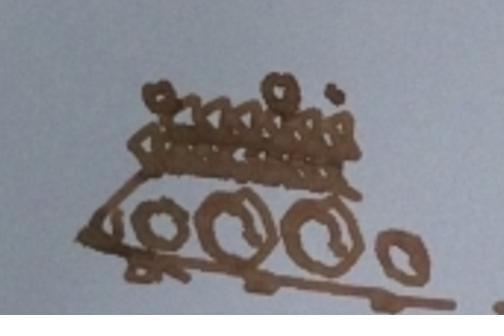

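Call:
move --pt "0 0 0 0 0 0 1 0 0.0072 0.0045 0 -0.0052 0.1045 -0.95" --pt "0 0 0 0 0 0 1 0 0.0072 0.0180 0 -0.0213 0.1228 -0.95" --pt "0 0 0 0 0 0 1 0 0.0072 0.0522 0 -0.0213 0.1228 -0.95" --speed '[0.8,0.3,0.3]' --blend '[0.005,0.005,0]'

Call:
move --pt "0 0 0 0 0 0 1 0 -0.0095 -0.0223 0 -0.0121 -0.0052 -0.95" --pt "0 0 0 0 0 0 1 0 -0.0095 -0.0043 0 0.0077 -0.0052 -0.95" --pt "0 0 0 0 0 0 1 0 -0.0122 0.0007 0 0.0143 -0.0052 -0.95" --pt "0 0 0 0 0 0 1 0 0.0049 0.0057 0 0.0210 -0.0052 -0.95" --pt "0 0 0 0 0 0 1 0 0.0049 -0.0123 0 0.0013 -0.0052 -0.95" --pt "0 0 0 0 0 0 1 0 0.0062 -0.0171 0 -0.0051 -0.0052 -0.95" --pt "0 0 0 0 0 0 1 0 -0.0030 -0.0171 0 -0.0051 -0.0052 -0.95" --pt "0 0 0 0 0 0 1 0 -0.0095 -0.0313 0 -0.0246 -0.0074 -0.95" --pt "0 0 0 0 0 0 1 0 -0.0095 -0.0133 0 -0.0048 -0.0074 -0.95" --pt "0 0 0 0 0 0 1 0 -0.0122 -0.0083 0 0.0018 -0.0096 -0.95" --pt "0 0 0 0 0 0 1 0 0.0049 -0.0033 0 0.0085 -0.0096 -0.95" --pt "0 0 0 0 0 0 1 0 0.0049 -0.0213 0 -0.0112 -0.0096 -0.95" --pt "0 0 0 0 0 0 1 0 0.0062 -0.0261 0 -0.0176 -0.0096 -0.95" --pt "0 0 0 0 0 0 1 0 -0.0030 -0.0261 0 -0.0176 -0.0096 -0.95" --speed '[0.17,0.9,0.08,0.36,0.9,0.05,1.5,0.08,0.9,0.08,0.36,0.9,0.05,1.5]' --blend '[0.002,0.002,0.002,0.002,0.002,0.002,0.002,0.002,0.002,0.002,0.002,0.002,0.002,0]'

Call:
move --pt "0 0 0 0 0 0 1 0 -0.0065 -0.0142 0 -0.0194 -0.0022 -0.95" --pt "0 0 0 0 0 0 1 0 -0.0065 0.0039 0 0.0004 -0.0022 -0.95" --pt "0 0 0 0 0 0 1 0 -0.0092 0.0089 0 0.0070 -0.0044 -0.95" --pt "0 0 0 0 0 0 1 0 0.0079 0.0138 0 0.0136 -0.0044 -0.95" --pt "0 0 0 0 0 0 1 0 0.0079 -0.0042 0 -0.0060 -0.0044 -0.95" --pt "0 0 0 0 0 0 1 0 0.0092 -0.0090 0 -0.0125 -0.0044 -0.95" --pt "0 0 0 0 0 0 1 0 0 -0.0090 0 -0.0125 -0.0044 -0.95" --pt "0 0 0 0 0 0 1 0 -0.0065 -0.0232 0 -0.0319 -0.0066 -0.95" --pt "0 0 0 0 0 0 1 0 -0.0065 -0.0051 0 -0.0121 -0.0066 -0.95" --pt "0 0 0 0 0 0 1 0 -0.0092 -0.0001 0 -0.0055 -0.0088 -0.95" --pt "0 0 0 0 0 0 1 0 0.0079 0.0048 0 0.0011 -0.0088 -0.95" --pt "0 0 0 0 0 0 1 0 0.0079 -0.0132 0 -0.0185 -0.0088 -0.95" --pt "0 0 0 0 0 0 1 0 0.0092 -0.0180 0 -0.0250 -0.0088 -0.95" --pt "0 0 0 0 0 0 1 0 -0.0010 -0.0240 0 -0.0330 -0.0088 -0.95" --pt "0 0 0 0 0 0 1 0 -0.0010 -0.0740 0 -0.0330 -0.0088 -0.95" --speed '[0.08,0.9,0.08,0.36,0.9,0.05,1.5,0.08,0.9,0.08,0.36,0.9,0.05,0.2,0.6]' --blend '[0.002,0.002,0.002,0.002,0.002,0.002,0.002,0.002,0.002,0.002,0.002,0.002,0.002,0.001,0]'

Call:
move --target '[0,0,0,0,0,0,1,0,0,0,0,0,-0.12,-0.95]' --speed 1.0 --cameras '["cam_above"]'

Call:
zoom_image --camera "cam_above" --region '[220, 280, 340, 355]'

Scene clock: 316.67 s.
left_arm: end_effector_position=(+0.3943, +0.3350, +0.1104) grip_measured=+1.000 grip_effort_nm=0.00 end_effector_quat_wxyz=(+0.619, -0.015, +0.785, -0.003) | right_arm: end_effector_position=(+0.3361, +0.0771, +0.0911) grip_measured=-0.781 grip_effort_nm=-1.03 end_effector_quat_wxyz=(+0.573, -0.323, +0.700, +0.278)
Joint positions: left_arm=[1.014 -0.037 1.582 -0.053 0.332 -0.05 0.094] | right_arm=[1.028 0.018 2.089 -0.003 0.87 0.897 0.01]
Joint torques (N m): left_arm=[1.68 0.05 -6.39 -0.04 5.3 0.05] | right_arm=[1.65 0.06 -7.27 0.03 4.22 0.31]
Heat: left arm: 43 °C; right arm: 43 °C.
Joint targets: left_arm=[1.021 -0.037 1.573 -0.053 0.341 -0.050] | right_arm=[1.029 0.024 2.096 0.000 0.864 0.901]
move: done

Scene clock: 321.83 s.
left_arm: end_effector_position=(+0.3943, +0.3350, +0.1104) grip_measured=+1.000 grip_effort_nm=0.00 end_effector_quat_wxyz=(+0.619, -0.015, +0.785, -0.003) | right_arm: end_effector_position=(+0.3358, +0.0676, +0.0911) grip_measured=-0.781 grip_effort_nm=-1.03 end_effector_quat_wxyz=(+0.574, -0.324, +0.702, +0.270)
Joint positions: left_arm=[1.014 -0.037 1.582 -0.053 0.332 -0.05 0.094] | right_arm=[1.035 0.007 2.068 -0.003 0.837 0.886 0.01]
Joint torques (N m): left_arm=[1.68 0.06 -6.46 -0.05 5.22 0.01] | right_arm=[1.61 -0.07 -9.83 0.04 3.59 -0.57]
Heat: left arm: 44 °C; right arm: 43 °C.
Joint targets: left_arm=[1.021 -0.037 1.573 -0.053 0.341 -0.050] | right_arm=[1.029 -0.001 2.038 0.000 0.825 0.879]
move: done

Scene clock: 327.57 s.
left_arm: end_effector_position=(+0.3943, +0.3350, +0.1104) grip_measured=+1.000 grip_effort_nm=0.00 end_effector_quat_wxyz=(+0.619, -0.015, +0.785, -0.003) | right_arm: end_effector_position=(+0.3299, +0.0453, +0.1407) grip_measured=-0.781 grip_effort_nm=-1.03 end_effector_quat_wxyz=(+0.604, -0.311, +0.681, +0.273)
Joint positions: left_arm=[1.014 -0.037 1.582 -0.053 0.332 -0.05 0.094] | right_arm=[1.019 -0.003 1.894 -0.003 0.753 0.866 0.01]
Joint torques (N m): left_arm=[1.67 0.02 -6.35 -0.03 5.29 -0.03] | right_arm=[1.76 -0.08 -8.13 0.03 4.86 -0.58]
Heat: left arm: 44 °C; right arm: 44 °C.
Joint targets: left_arm=[1.021 -0.037 1.573 -0.053 0.341 -0.050] | right_arm=[1.029 -0.010 1.873 0.000 0.752 0.860]
move: done

Scene clock: 328.47 s.
left_arm: end_effector_position=(+0.3943, +0.3350, +0.1104) grip_measured=+1.000 grip_effort_nm=0.00 end_effector_quat_wxyz=(+0.619, -0.015, +0.785, -0.003) | right_arm: end_effector_position=(+0.4238, -0.0636, +0.1407) grip_measured=-0.781 grip_effort_nm=-1.03 end_effector_quat_wxyz=(+0.637, -0.210, +0.719, +0.182)
Joint positions: left_arm=[1.014 -0.037 1.582 -0.053 0.332 -0.05 0.094] | right_arm=[1.019 -0.005 1.894 0.007 0.753 0.587 0.01]
Joint torques (N m): left_arm=[1.7 0.04 -6.42 -0.03 5.31 0.01] | right_arm=[1.73 -0.05 -8.34 -0.08 4.97 0.49]
Heat: left arm: 44 °C; right arm: 43 °C.
Joint targets: left_arm=[1.021 -0.037 1.573 -0.053 0.341 -0.050] | right_arm=[1.029 -0.010 1.873 0.000 0.752 0.593]
move: done

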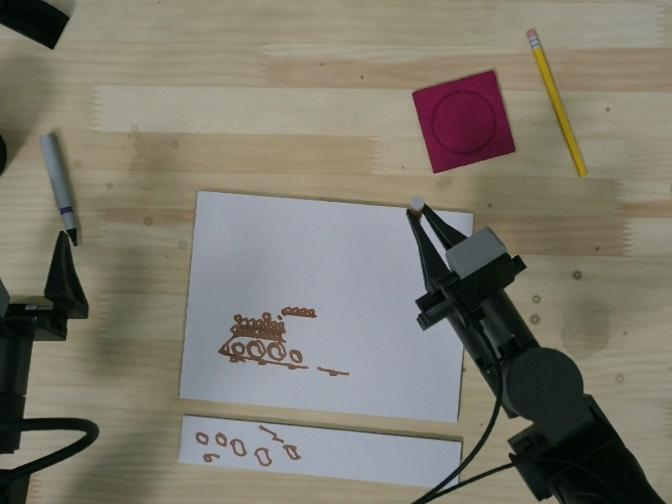

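Scaled by 4.200 from the camera's image (finer frame: 960x720).

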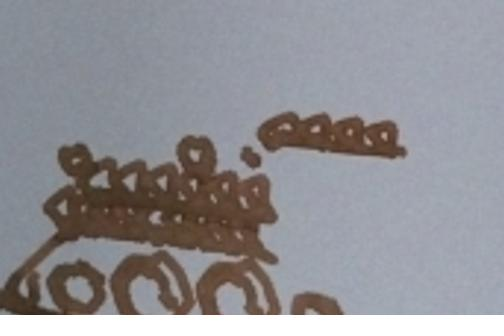

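Call:
move --pt "0 0 0 0 0 0 1 0 -0.0032 0.0254 0 0.0217 0.1246 -0.95" --pt "0 0 0 0 0 0 1 0 -0.0032 0.0479 0 0.0445 0.1438 -0.95" --pt "0 0 0 0 0 0 1 0 -0.0032 0.0868 0 0.0445 0.1438 -0.95" --pt "0 0 0 0 0 0 1 0 -0.0081 0.0910 0 0.0518 0.1438 -0.95" --pt "0 0 0 0 0 0 1 0 0.0011 0.0910 0 0.0518 0.1438 -0.95" --pt "0 0 0 0 0 0 1 0 0.0077 0.0940 0 0.0558 0.1438 -0.95" --pt "0 0 0 0 0 0 1 0 0.0077 0.0766 0 0.0370 0.1438 -0.95" --pt "0 0 0 0 0 0 1 0 0.0102 0.0710 0 0.0296 0.1438 -0.95" --pt "0 0 0 0 0 0 1 0 0.0010 0.0710 0 0.0296 0.1438 -0.95" --pt "0 0 0 0 0 0 1 0 -0.0052 0.0681 0 0.0257 0.1438 -0.95" --pt "0 0 0 0 0 0 1 0 0.0040 0.0681 0 0.0257 0.1438 -0.95" --pt "0 0 0 0 0 0 1 0 0.0142 0.0629 0 0.0186 0.1438 -0.95" --pt "0 0 0 0 0 0 1 0 0.0050 0.0803 0 0.0374 0.1438 -0.95" --pt "0 0 0 0 0 0 1 0 0.0004 0.0858 0 0.0448 0.1438 -0.95" --pt "0 0 0 0 0 0 1 0 0.0096 0.0858 0 0.0448 0.1438 -0.95" --speed '[0.8,0.3,0.3,0.1,1.2,0.14,0.9,0.055,1.5,0.13,1.2,0.25,0.9,0.1,1.2]' --blend '[0.005,0.005,0,0.002,0.002,0.002,0.002,0.002,0.002,0.002,0.002,0.002,0.002,0.002,0]'

Call:
move --pt "0 0 0 0 0 0 1 0 0.0066 0.0029 0 0.0040 0 -0.95" --pt "0 0 0 0 0 0 1 0 0.0066 -0.0145 0 -0.0148 0 -0.95" --pt "0 0 0 0 0 0 1 0 0.0092 -0.0201 0 -0.0223 0 -0.95" --pt "0 0 0 0 0 0 1 0 0 -0.0201 0 -0.0223 0 -0.95" --pt "0 0 0 0 0 0 1 0 -0.0063 -0.0230 0 -0.0262 0 -0.95" --pt "0 0 0 0 0 0 1 0 -0.0063 -0.0604 0 -0.0262 0 -0.95" --pt "0 0 0 0 0 0 1 0 -0.0128 -0.0649 0 -0.0501 -0.0237 -0.95" --pt "0 0 0 0 0 0 1 0 -0.0128 -0.0514 0 -0.0259 -0.0085 -0.95" --pt "0 0 0 0 0 0 1 0 -0.0128 -0.0179 0 -0.0259 -0.0085 -0.95" --pt "0 0 0 0 0 0 1 0 -0.0177 -0.0137 0 -0.0186 -0.0085 -0.95" --pt "0 0 0 0 0 0 1 0 -0.0085 -0.0137 0 -0.0186 -0.0085 -0.95" --pt "0 0 0 0 0 0 1 0 -0.0019 -0.0107 0 -0.0147 -0.0085 -0.95" --pt "0 0 0 0 0 0 1 0 -0.0019 -0.0277 0 -0.0335 -0.0085 -0.95" --pt "0 0 0 0 0 0 1 0 0.0006 -0.0333 0 -0.0408 -0.0085 -0.95" --pt "0 0 0 0 0 0 1 0 -0.0086 -0.0333 0 -0.0408 -0.0085 -0.95" --speed '[0.14,0.9,0.055,1.5,0.13,0.6,0.6,0.3,0.3,0.1,1.2,0.14,0.9,0.055,1.5]' --blend '[0.002,0.002,0.002,0.002,0.001,0.01,0.005,0.005,0,0.002,0.002,0.002,0.002,0.002,0]'

Call:
move --pt "0 0 0 0 0 0 1 0 -0.0062 -0.0029 0 -0.0039 0 -0.95" --pt "0 0 0 0 0 0 1 0 0.0030 -0.0029 0 -0.0039 0 -0.95" --pt "0 0 0 0 0 0 1 0 0.0131 -0.0084 0 -0.0110 0 -0.95" --pt "0 0 0 0 0 0 1 0 0.0039 0.0086 0 0.0078 0 -0.95" --pt "0 0 0 0 0 0 1 0 -0.0007 0.0142 0 0.0151 0 -0.95" --pt "0 0 0 0 0 0 1 0 0.0085 0.0142 0 0.0151 0 -0.95" --pt "0 0 0 0 0 0 1 0 0.0151 0.0172 0 0.0190 0 -0.95" --pt "0 0 0 0 0 0 1 0 0.0151 0.0002 0 0.0002 0 -0.95" --pt "0 0 0 0 0 0 1 0 0.0176 -0.0054 0 -0.0071 0 -0.95" --pt "0 0 0 0 0 0 1 0 0.0084 -0.0054 0 -0.0071 0 -0.95" --pt "0 0 0 0 0 0 1 0 0.0022 -0.0084 0 -0.0110 0 -0.95" --pt "0 0 0 0 0 0 1 0 0.0022 -0.0631 0 -0.0110 0 -0.95" --pt "0 0 0 0 0 0 1 0 0.0022 -0.0631 0 -0.0110 -0.1300 -0.95" --speed '[0.13,1.2,0.25,0.9,0.1,1.2,0.14,0.9,0.055,1.5,0.13,0.6,1.0]' --blend '[0.002,0.002,0.002,0.002,0.002,0.002,0.002,0.002,0.002,0.002,0.001,0.03,0]' --cameras '["cam_above"]'

Call:
zoom_image --camera "cam_above" --region '[220, 290, 340, 365]'

Scene clock: 339.83 s.
left_arm: end_effector_position=(+0.3943, +0.3350, +0.1104) grip_measured=+1.000 grip_effort_nm=0.00 end_effector_quat_wxyz=(+0.619, -0.015, +0.785, -0.003) | right_arm: end_effector_position=(+0.3249, +0.0724, +0.0913) grip_measured=-0.781 grip_effort_nm=-1.03 end_effector_quat_wxyz=(+0.561, -0.312, +0.709, +0.292)
Joint positions: left_arm=[1.014 -0.037 1.582 -0.053 0.332 -0.05 0.094] | right_arm=[1.029 0.065 2.055 -0.002 0.825 0.908 0.01]
Joint torques (N m): left_arm=[1.66 0.04 -6.52 -0.06 5.24 -0.03] | right_arm=[1.65 0.07 -6.82 0.02 7.06 0.4]
Heat: left arm: 44 °C; right arm: 44 °C.
Joint targets: left_arm=[1.021 -0.037 1.573 -0.053 0.341 -0.050] | right_arm=[1.029 0.072 2.064 0.000 0.851 0.913]
move: done

Scene clock: 345.30 s.
left_arm: end_effector_position=(+0.3943, +0.3350, +0.1104) grip_measured=+1.000 grip_effort_nm=0.00 end_effector_quat_wxyz=(+0.619, -0.015, +0.785, -0.003) | right_arm: end_effector_position=(+0.3245, +0.0566, +0.0903) grip_measured=-0.781 grip_effort_nm=-1.03 end_effector_quat_wxyz=(+0.568, -0.327, +0.707, +0.267)
Joint positions: left_arm=[1.014 -0.037 1.582 -0.053 0.332 -0.05 0.094] | right_arm=[1.029 0.007 2.018 0.002 0.774 0.89 0.01]
Joint torques (N m): left_arm=[1.67 0.04 -6.48 -0.04 5.22 -0.03] | right_arm=[1.66 -0.09 -9.29 -0.01 3.47 0.29]
Heat: left arm: 44 °C; right arm: 44 °C.
Joint targets: left_arm=[1.021 -0.037 1.573 -0.053 0.341 -0.050] | right_arm=[1.029 -0.001 1.990 0.000 0.761 0.894]
move: done

Scene clock: 350.10 s.
left_arm: end_effector_position=(+0.3943, +0.3350, +0.1104) grip_measured=+1.000 grip_effort_nm=0.00 end_effector_quat_wxyz=(+0.619, -0.015, +0.785, -0.003) | right_arm: end_effector_position=(+0.4172, -0.0610, +0.1456) grip_measured=-0.781 grip_effort_nm=-1.03 end_effector_quat_wxyz=(+0.636, -0.203, +0.718, +0.195)
Joint positions: left_arm=[1.014 -0.037 1.582 -0.053 0.332 -0.05 0.094] | right_arm=[1.019 0.023 1.871 0.008 0.737 0.599 0.01]
Joint torques (N m): left_arm=[1.66 0.01 -6.61 -0.01 5.31 0.03] | right_arm=[1.76 -0.06 -8.06 -0.08 5.03 0.44]
Heat: left arm: 44 °C; right arm: 44 °C.
Joint targets: left_arm=[1.021 -0.037 1.573 -0.053 0.341 -0.050] | right_arm=[1.029 0.018 1.850 0.000 0.736 0.605]
move: done

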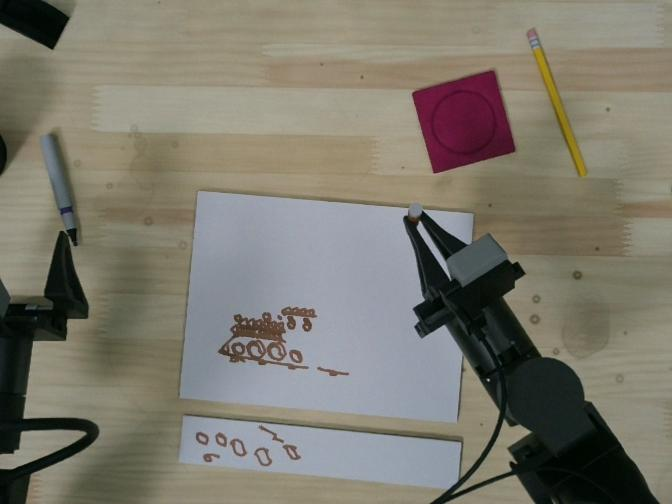

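Scaled by 4.200 from the camera's image (finer frame: 960x720).

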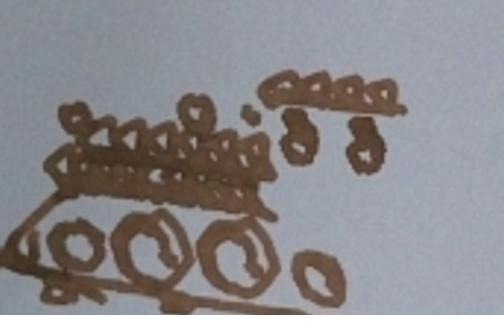

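Call:
execute_actions --actions '[]' --cameras '["cam_above"]'

Call:
zoom_image --camera "cam_above" --region '[200, 180, 500, 405]'

Scene clock: 352.47 s.
left_arm: end_effector_position=(+0.3943, +0.3350, +0.1104) grip_measured=+1.000 grip_effort_nm=0.00 end_effector_quat_wxyz=(+0.619, -0.015, +0.785, -0.003) | right_arm: end_effector_position=(+0.4169, -0.0605, +0.1456) grip_measured=-0.781 grip_effort_nm=-1.03 end_effector_quat_wxyz=(+0.636, -0.204, +0.718, +0.196)
Joint names: [wrist pitch, wrist roll, shoulder, wrist yaw, elbow, waist]
Joint positions: left_arm=[1.014 -0.037 1.582 -0.053 0.332 -0.05 0.094] | right_arm=[1.019 0.023 1.871 0.007 0.737 0.599 0.01]
Joint velocities: within noise
Joint torques (N m): left_arm=[1.69 0.03 -6.48 -0.04 5.31 -0.03] | right_arm=[1.76 -0.06 -8.1 -0.07 5 0.44]
Heat: left arm: 44 °C; right arm: 44 °C.
Joint targets: left_arm=[1.021 -0.037 1.573 -0.053 0.341 -0.050] | right_arm=[1.029 0.018 1.850 0.000 0.736 0.605]
Tool commands: left_gripper/opening=+1.0 right_gripper/opening=-0.95
Images, in order (width x height): cam_above 672x504.

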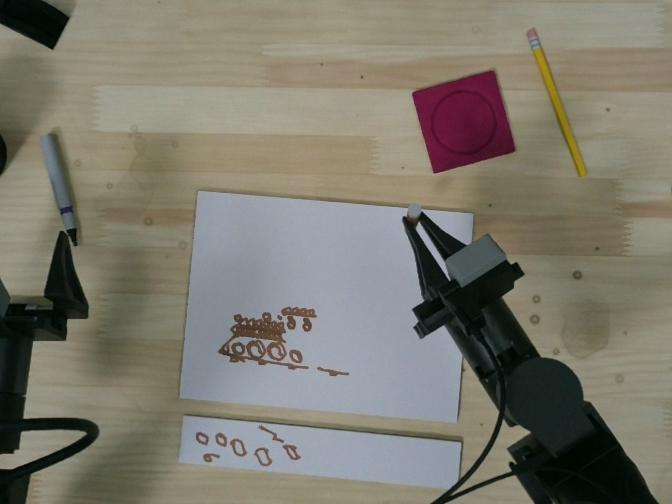

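Scaled by 1.680 from the camera's image (finer frame: 960x720).

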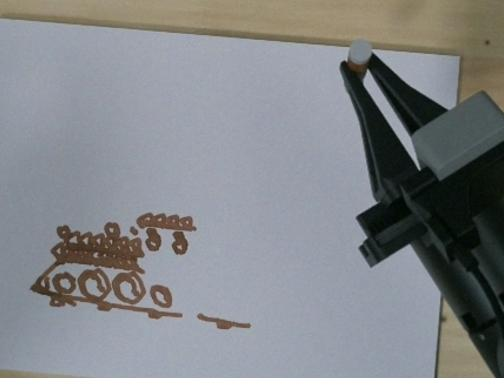

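Call:
zoom_image --camera "cam_above" --region '[215, 295, 355, 385]'

Call:
show_instructions

Scaled by 3.600 from the camera's image (finer frame: 960x720).

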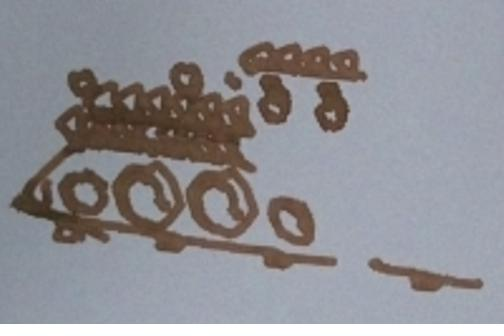

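Reference images for this scene: drawing.

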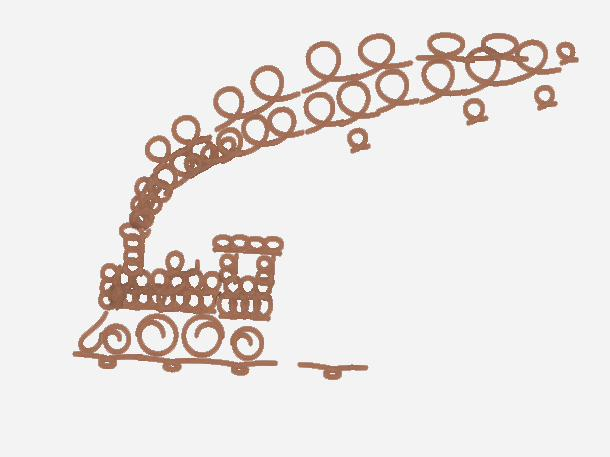

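Call:
move --pt "0 0 0 0 0 0 1 0 -0.006378 0.0432 0 0.0382 0.1420 -0.95" --pt "0 0 0 0 0 0 1 0 -0.006378 0.0432 0 0.03882 0.147648 -0.95" --pt "0 0 0 0 0 0 1 0 -0.006378 0.08818 0 0.03882 0.147648 -0.95" --pt "0 0 0 0 0 0 1 0 -0.011169 0.09224 0 0.04601 0.142478 -0.95" --pt "0 0 0 0 0 0 1 0 0.004471 0.09507 0 0.04977 0.142478 -0.95" --pt "0 0 0 0 0 0 1 0 0.004471 0.07794 0 0.03093 0.142478 -0.95" --pt "0 0 0 0 0 0 1 0 0.006898 0.07253 0 0.02374 0.142478 -0.95" --pt "0 0 0 0 0 0 1 0 -0.002295 0.07253 0 0.02374 0.142478 -0.95" --pt "0 0 0 0 0 0 1 0 -0.008396 0.06318 0 0.01140 0.139483 -0.95" --pt "0 0 0 0 0 0 1 0 -0.008396 0.08031 0 0.03024 0.139483 -0.95" --pt "0 0 0 0 0 0 1 0 -0.011169 0.085725 0 0.037431 0.139483 -0.95" --pt "0 0 0 0 0 0 1 0 0.004471 0.088555 0 0.041191 0.139483 -0.95" --pt "0 0 0 0 0 0 1 0 0.004471 0.071425 0 0.022351 0.139483 -0.95" --pt "0 0 0 0 0 0 1 0 0.006898 0.066015 0 0.015161 0.139483 -0.95" --pt "0 0 0 0 0 0 1 0 -0.002295 0.066015 0 0.015161 0.139483 -0.95" --speed '[0.8,0.3,0.3,0.09,0.36,0.9,0.05,1.5,0.1,0.9,0.09,0.36,0.9,0.05,1.5]' --blend '[0.01,0.005,0,0.002,0.002,0.002,0.002,0.002,0.002,0.002,0.002,0.002,0.002,0.002,0]'

Scene clock: 364.70 s.
left_arm: end_effector_position=(+0.3943, +0.3350, +0.1104) grip_measured=+1.000 grip_effort_nm=0.00 end_effector_quat_wxyz=(+0.619, -0.015, +0.785, -0.003) | right_arm: end_effector_position=(+0.3123, +0.0694, +0.0907) grip_measured=-0.781 grip_effort_nm=-1.03 end_effector_quat_wxyz=(+0.564, -0.339, +0.700, +0.278)
Joint positions: left_arm=[1.014 -0.037 1.582 -0.053 0.332 -0.05 0.094] | right_arm=[1.031 0.006 2.025 -0.003 0.782 0.923 0.01]
Joint torques (N m): left_arm=[1.68 0 -6.49 -0.05 5.42 -0.09] | right_arm=[1.64 -0.06 -9.4 0.04 3.54 -0.7]
Heat: left arm: 44 °C; right arm: 44 °C.
Joint targets: left_arm=[1.021 -0.037 1.573 -0.053 0.341 -0.050] | right_arm=[1.029 -0.002 1.997 0.000 0.770 0.915]
move: done; blend cut to 0.0063 rad at target 1

Call:
move --pt "0 0 0 0 0 0 1 0 -0.006101 -0.00935 0 -0.01234 -0.002995 -0.95" --pt "0 0 0 0 0 0 1 0 -0.006101 0.00778 0 0.0065 -0.002995 -0.95" --pt "0 0 0 0 0 0 1 0 -0.008874 0.013195 0 0.013691 -0.002995 -0.95" --pt "0 0 0 0 0 0 1 0 0.006766 0.016025 0 0.017451 -0.002995 -0.95" --pt "0 0 0 0 0 0 1 0 0.006766 -0.001105 0 -0.001389 -0.002995 -0.95" --pt "0 0 0 0 0 0 1 0 0.009193 -0.006515 0 -0.008579 -0.002995 -0.95" --pt "0 0 0 0 0 0 1 0 0 -0.006515 0 -0.008579 -0.002995 -0.95" --pt "0 0 0 0 0 0 1 0 -0.006101 -0.015865 0 -0.020919 -0.00599 -0.95" --pt "0 0 0 0 0 0 1 0 -0.006101 0.001265 0 -0.002079 -0.00599 -0.95" --pt "0 0 0 0 0 0 1 0 -0.008874 0.00668 0 0.005112 -0.00599 -0.95" --pt "0 0 0 0 0 0 1 0 0.006766 0.00951 0 0.008872 -0.00599 -0.95" --pt "0 0 0 0 0 0 1 0 0.006766 -0.00762 0 -0.009968 -0.00599 -0.95" --pt "0 0 0 0 0 0 1 0 0.009193 -0.01303 0 -0.017158 -0.00599 -0.95" --pt "0 0 0 0 0 0 1 0 -0.00416 -0.01754 0 -0.02311 -0.00599 -0.95" --pt "0 0 0 0 0 0 1 0 -0.00416 -0.0718 0 -0.02311 -0.00599 -0.95" --speed '[0.1,0.9,0.09,0.36,0.9,0.05,1.5,0.1,0.9,0.09,0.36,0.9,0.05,0.3,0.5]' --blend '[0.002,0.002,0.002,0.002,0.002,0.002,0.002,0.002,0.002,0.002,0.002,0.002,0.002,0.002,0]'

Scene clock: 371.27 s.
left_arm: end_effector_position=(+0.3943, +0.3350, +0.1104) grip_measured=+1.000 grip_effort_nm=0.00 end_effector_quat_wxyz=(+0.619, -0.015, +0.785, -0.003) | right_arm: end_effector_position=(+0.3078, +0.0528, +0.1452) grip_measured=-0.781 grip_effort_nm=-1.03 end_effector_quat_wxyz=(+0.603, -0.334, +0.669, +0.278)
Joint positions: left_arm=[1.014 -0.037 1.582 -0.053 0.332 -0.05 0.094] | right_arm=[1.019 -0.031 1.857 -0.003 0.72 0.91 0.01]
Joint torques (N m): left_arm=[1.69 0.05 -6.5 -0.05 5.33 -0.18] | right_arm=[1.75 -0.07 -8.02 0.03 4.9 -0.68]
Heat: left arm: 44 °C; right arm: 44 °C.
Joint targets: left_arm=[1.021 -0.037 1.573 -0.053 0.341 -0.050] | right_arm=[1.029 -0.037 1.837 0.000 0.718 0.902]
move: done

Call:
move --target '[0,0,0,0,0,0,1, 0,0,0,0,0,-0.13,-0.95]' --speed 1.2 --cameras '["cam_above"]'

Call:
zoom_image --camera "cam_above" --region '[215, 295, 355, 385]'

Scene clock: 372.43 s.
left_arm: end_effector_position=(+0.3943, +0.3350, +0.1104) grip_measured=+1.000 grip_effort_nm=0.00 end_effector_quat_wxyz=(+0.619, -0.015, +0.785, -0.003) | right_arm: end_effector_position=(+0.4115, -0.0601, +0.1452) grip_measured=-0.781 grip_effort_nm=-1.03 end_effector_quat_wxyz=(+0.639, -0.226, +0.712, +0.180)
Joint positions: left_arm=[1.014 -0.037 1.582 -0.053 0.332 -0.05 0.094] | right_arm=[1.019 -0.033 1.857 0.008 0.72 0.606 0.01]
Joint torques (N m): left_arm=[1.64 0.02 -6.52 -0.08 5.33 -0.05] | right_arm=[1.71 -0.05 -8.12 -0.08 4.96 0.55]
Heat: left arm: 44 °C; right arm: 44 °C.
Joint targets: left_arm=[1.021 -0.037 1.573 -0.053 0.341 -0.050] | right_arm=[1.029 -0.037 1.837 0.000 0.718 0.612]
move: done

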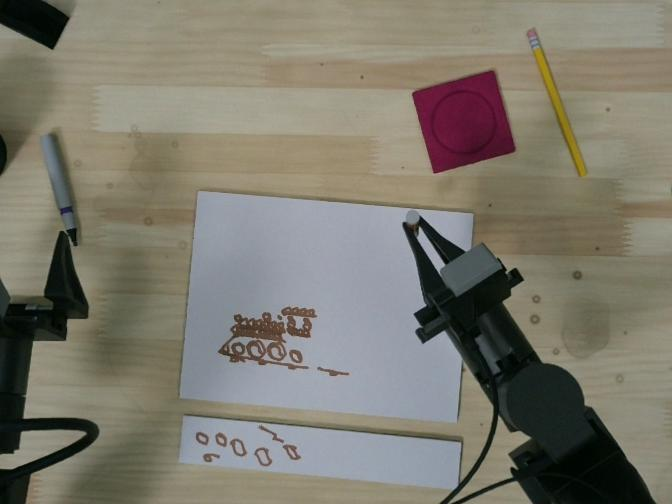

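Scaled by 3.600 from the camera's image (finer frame: 960x720).

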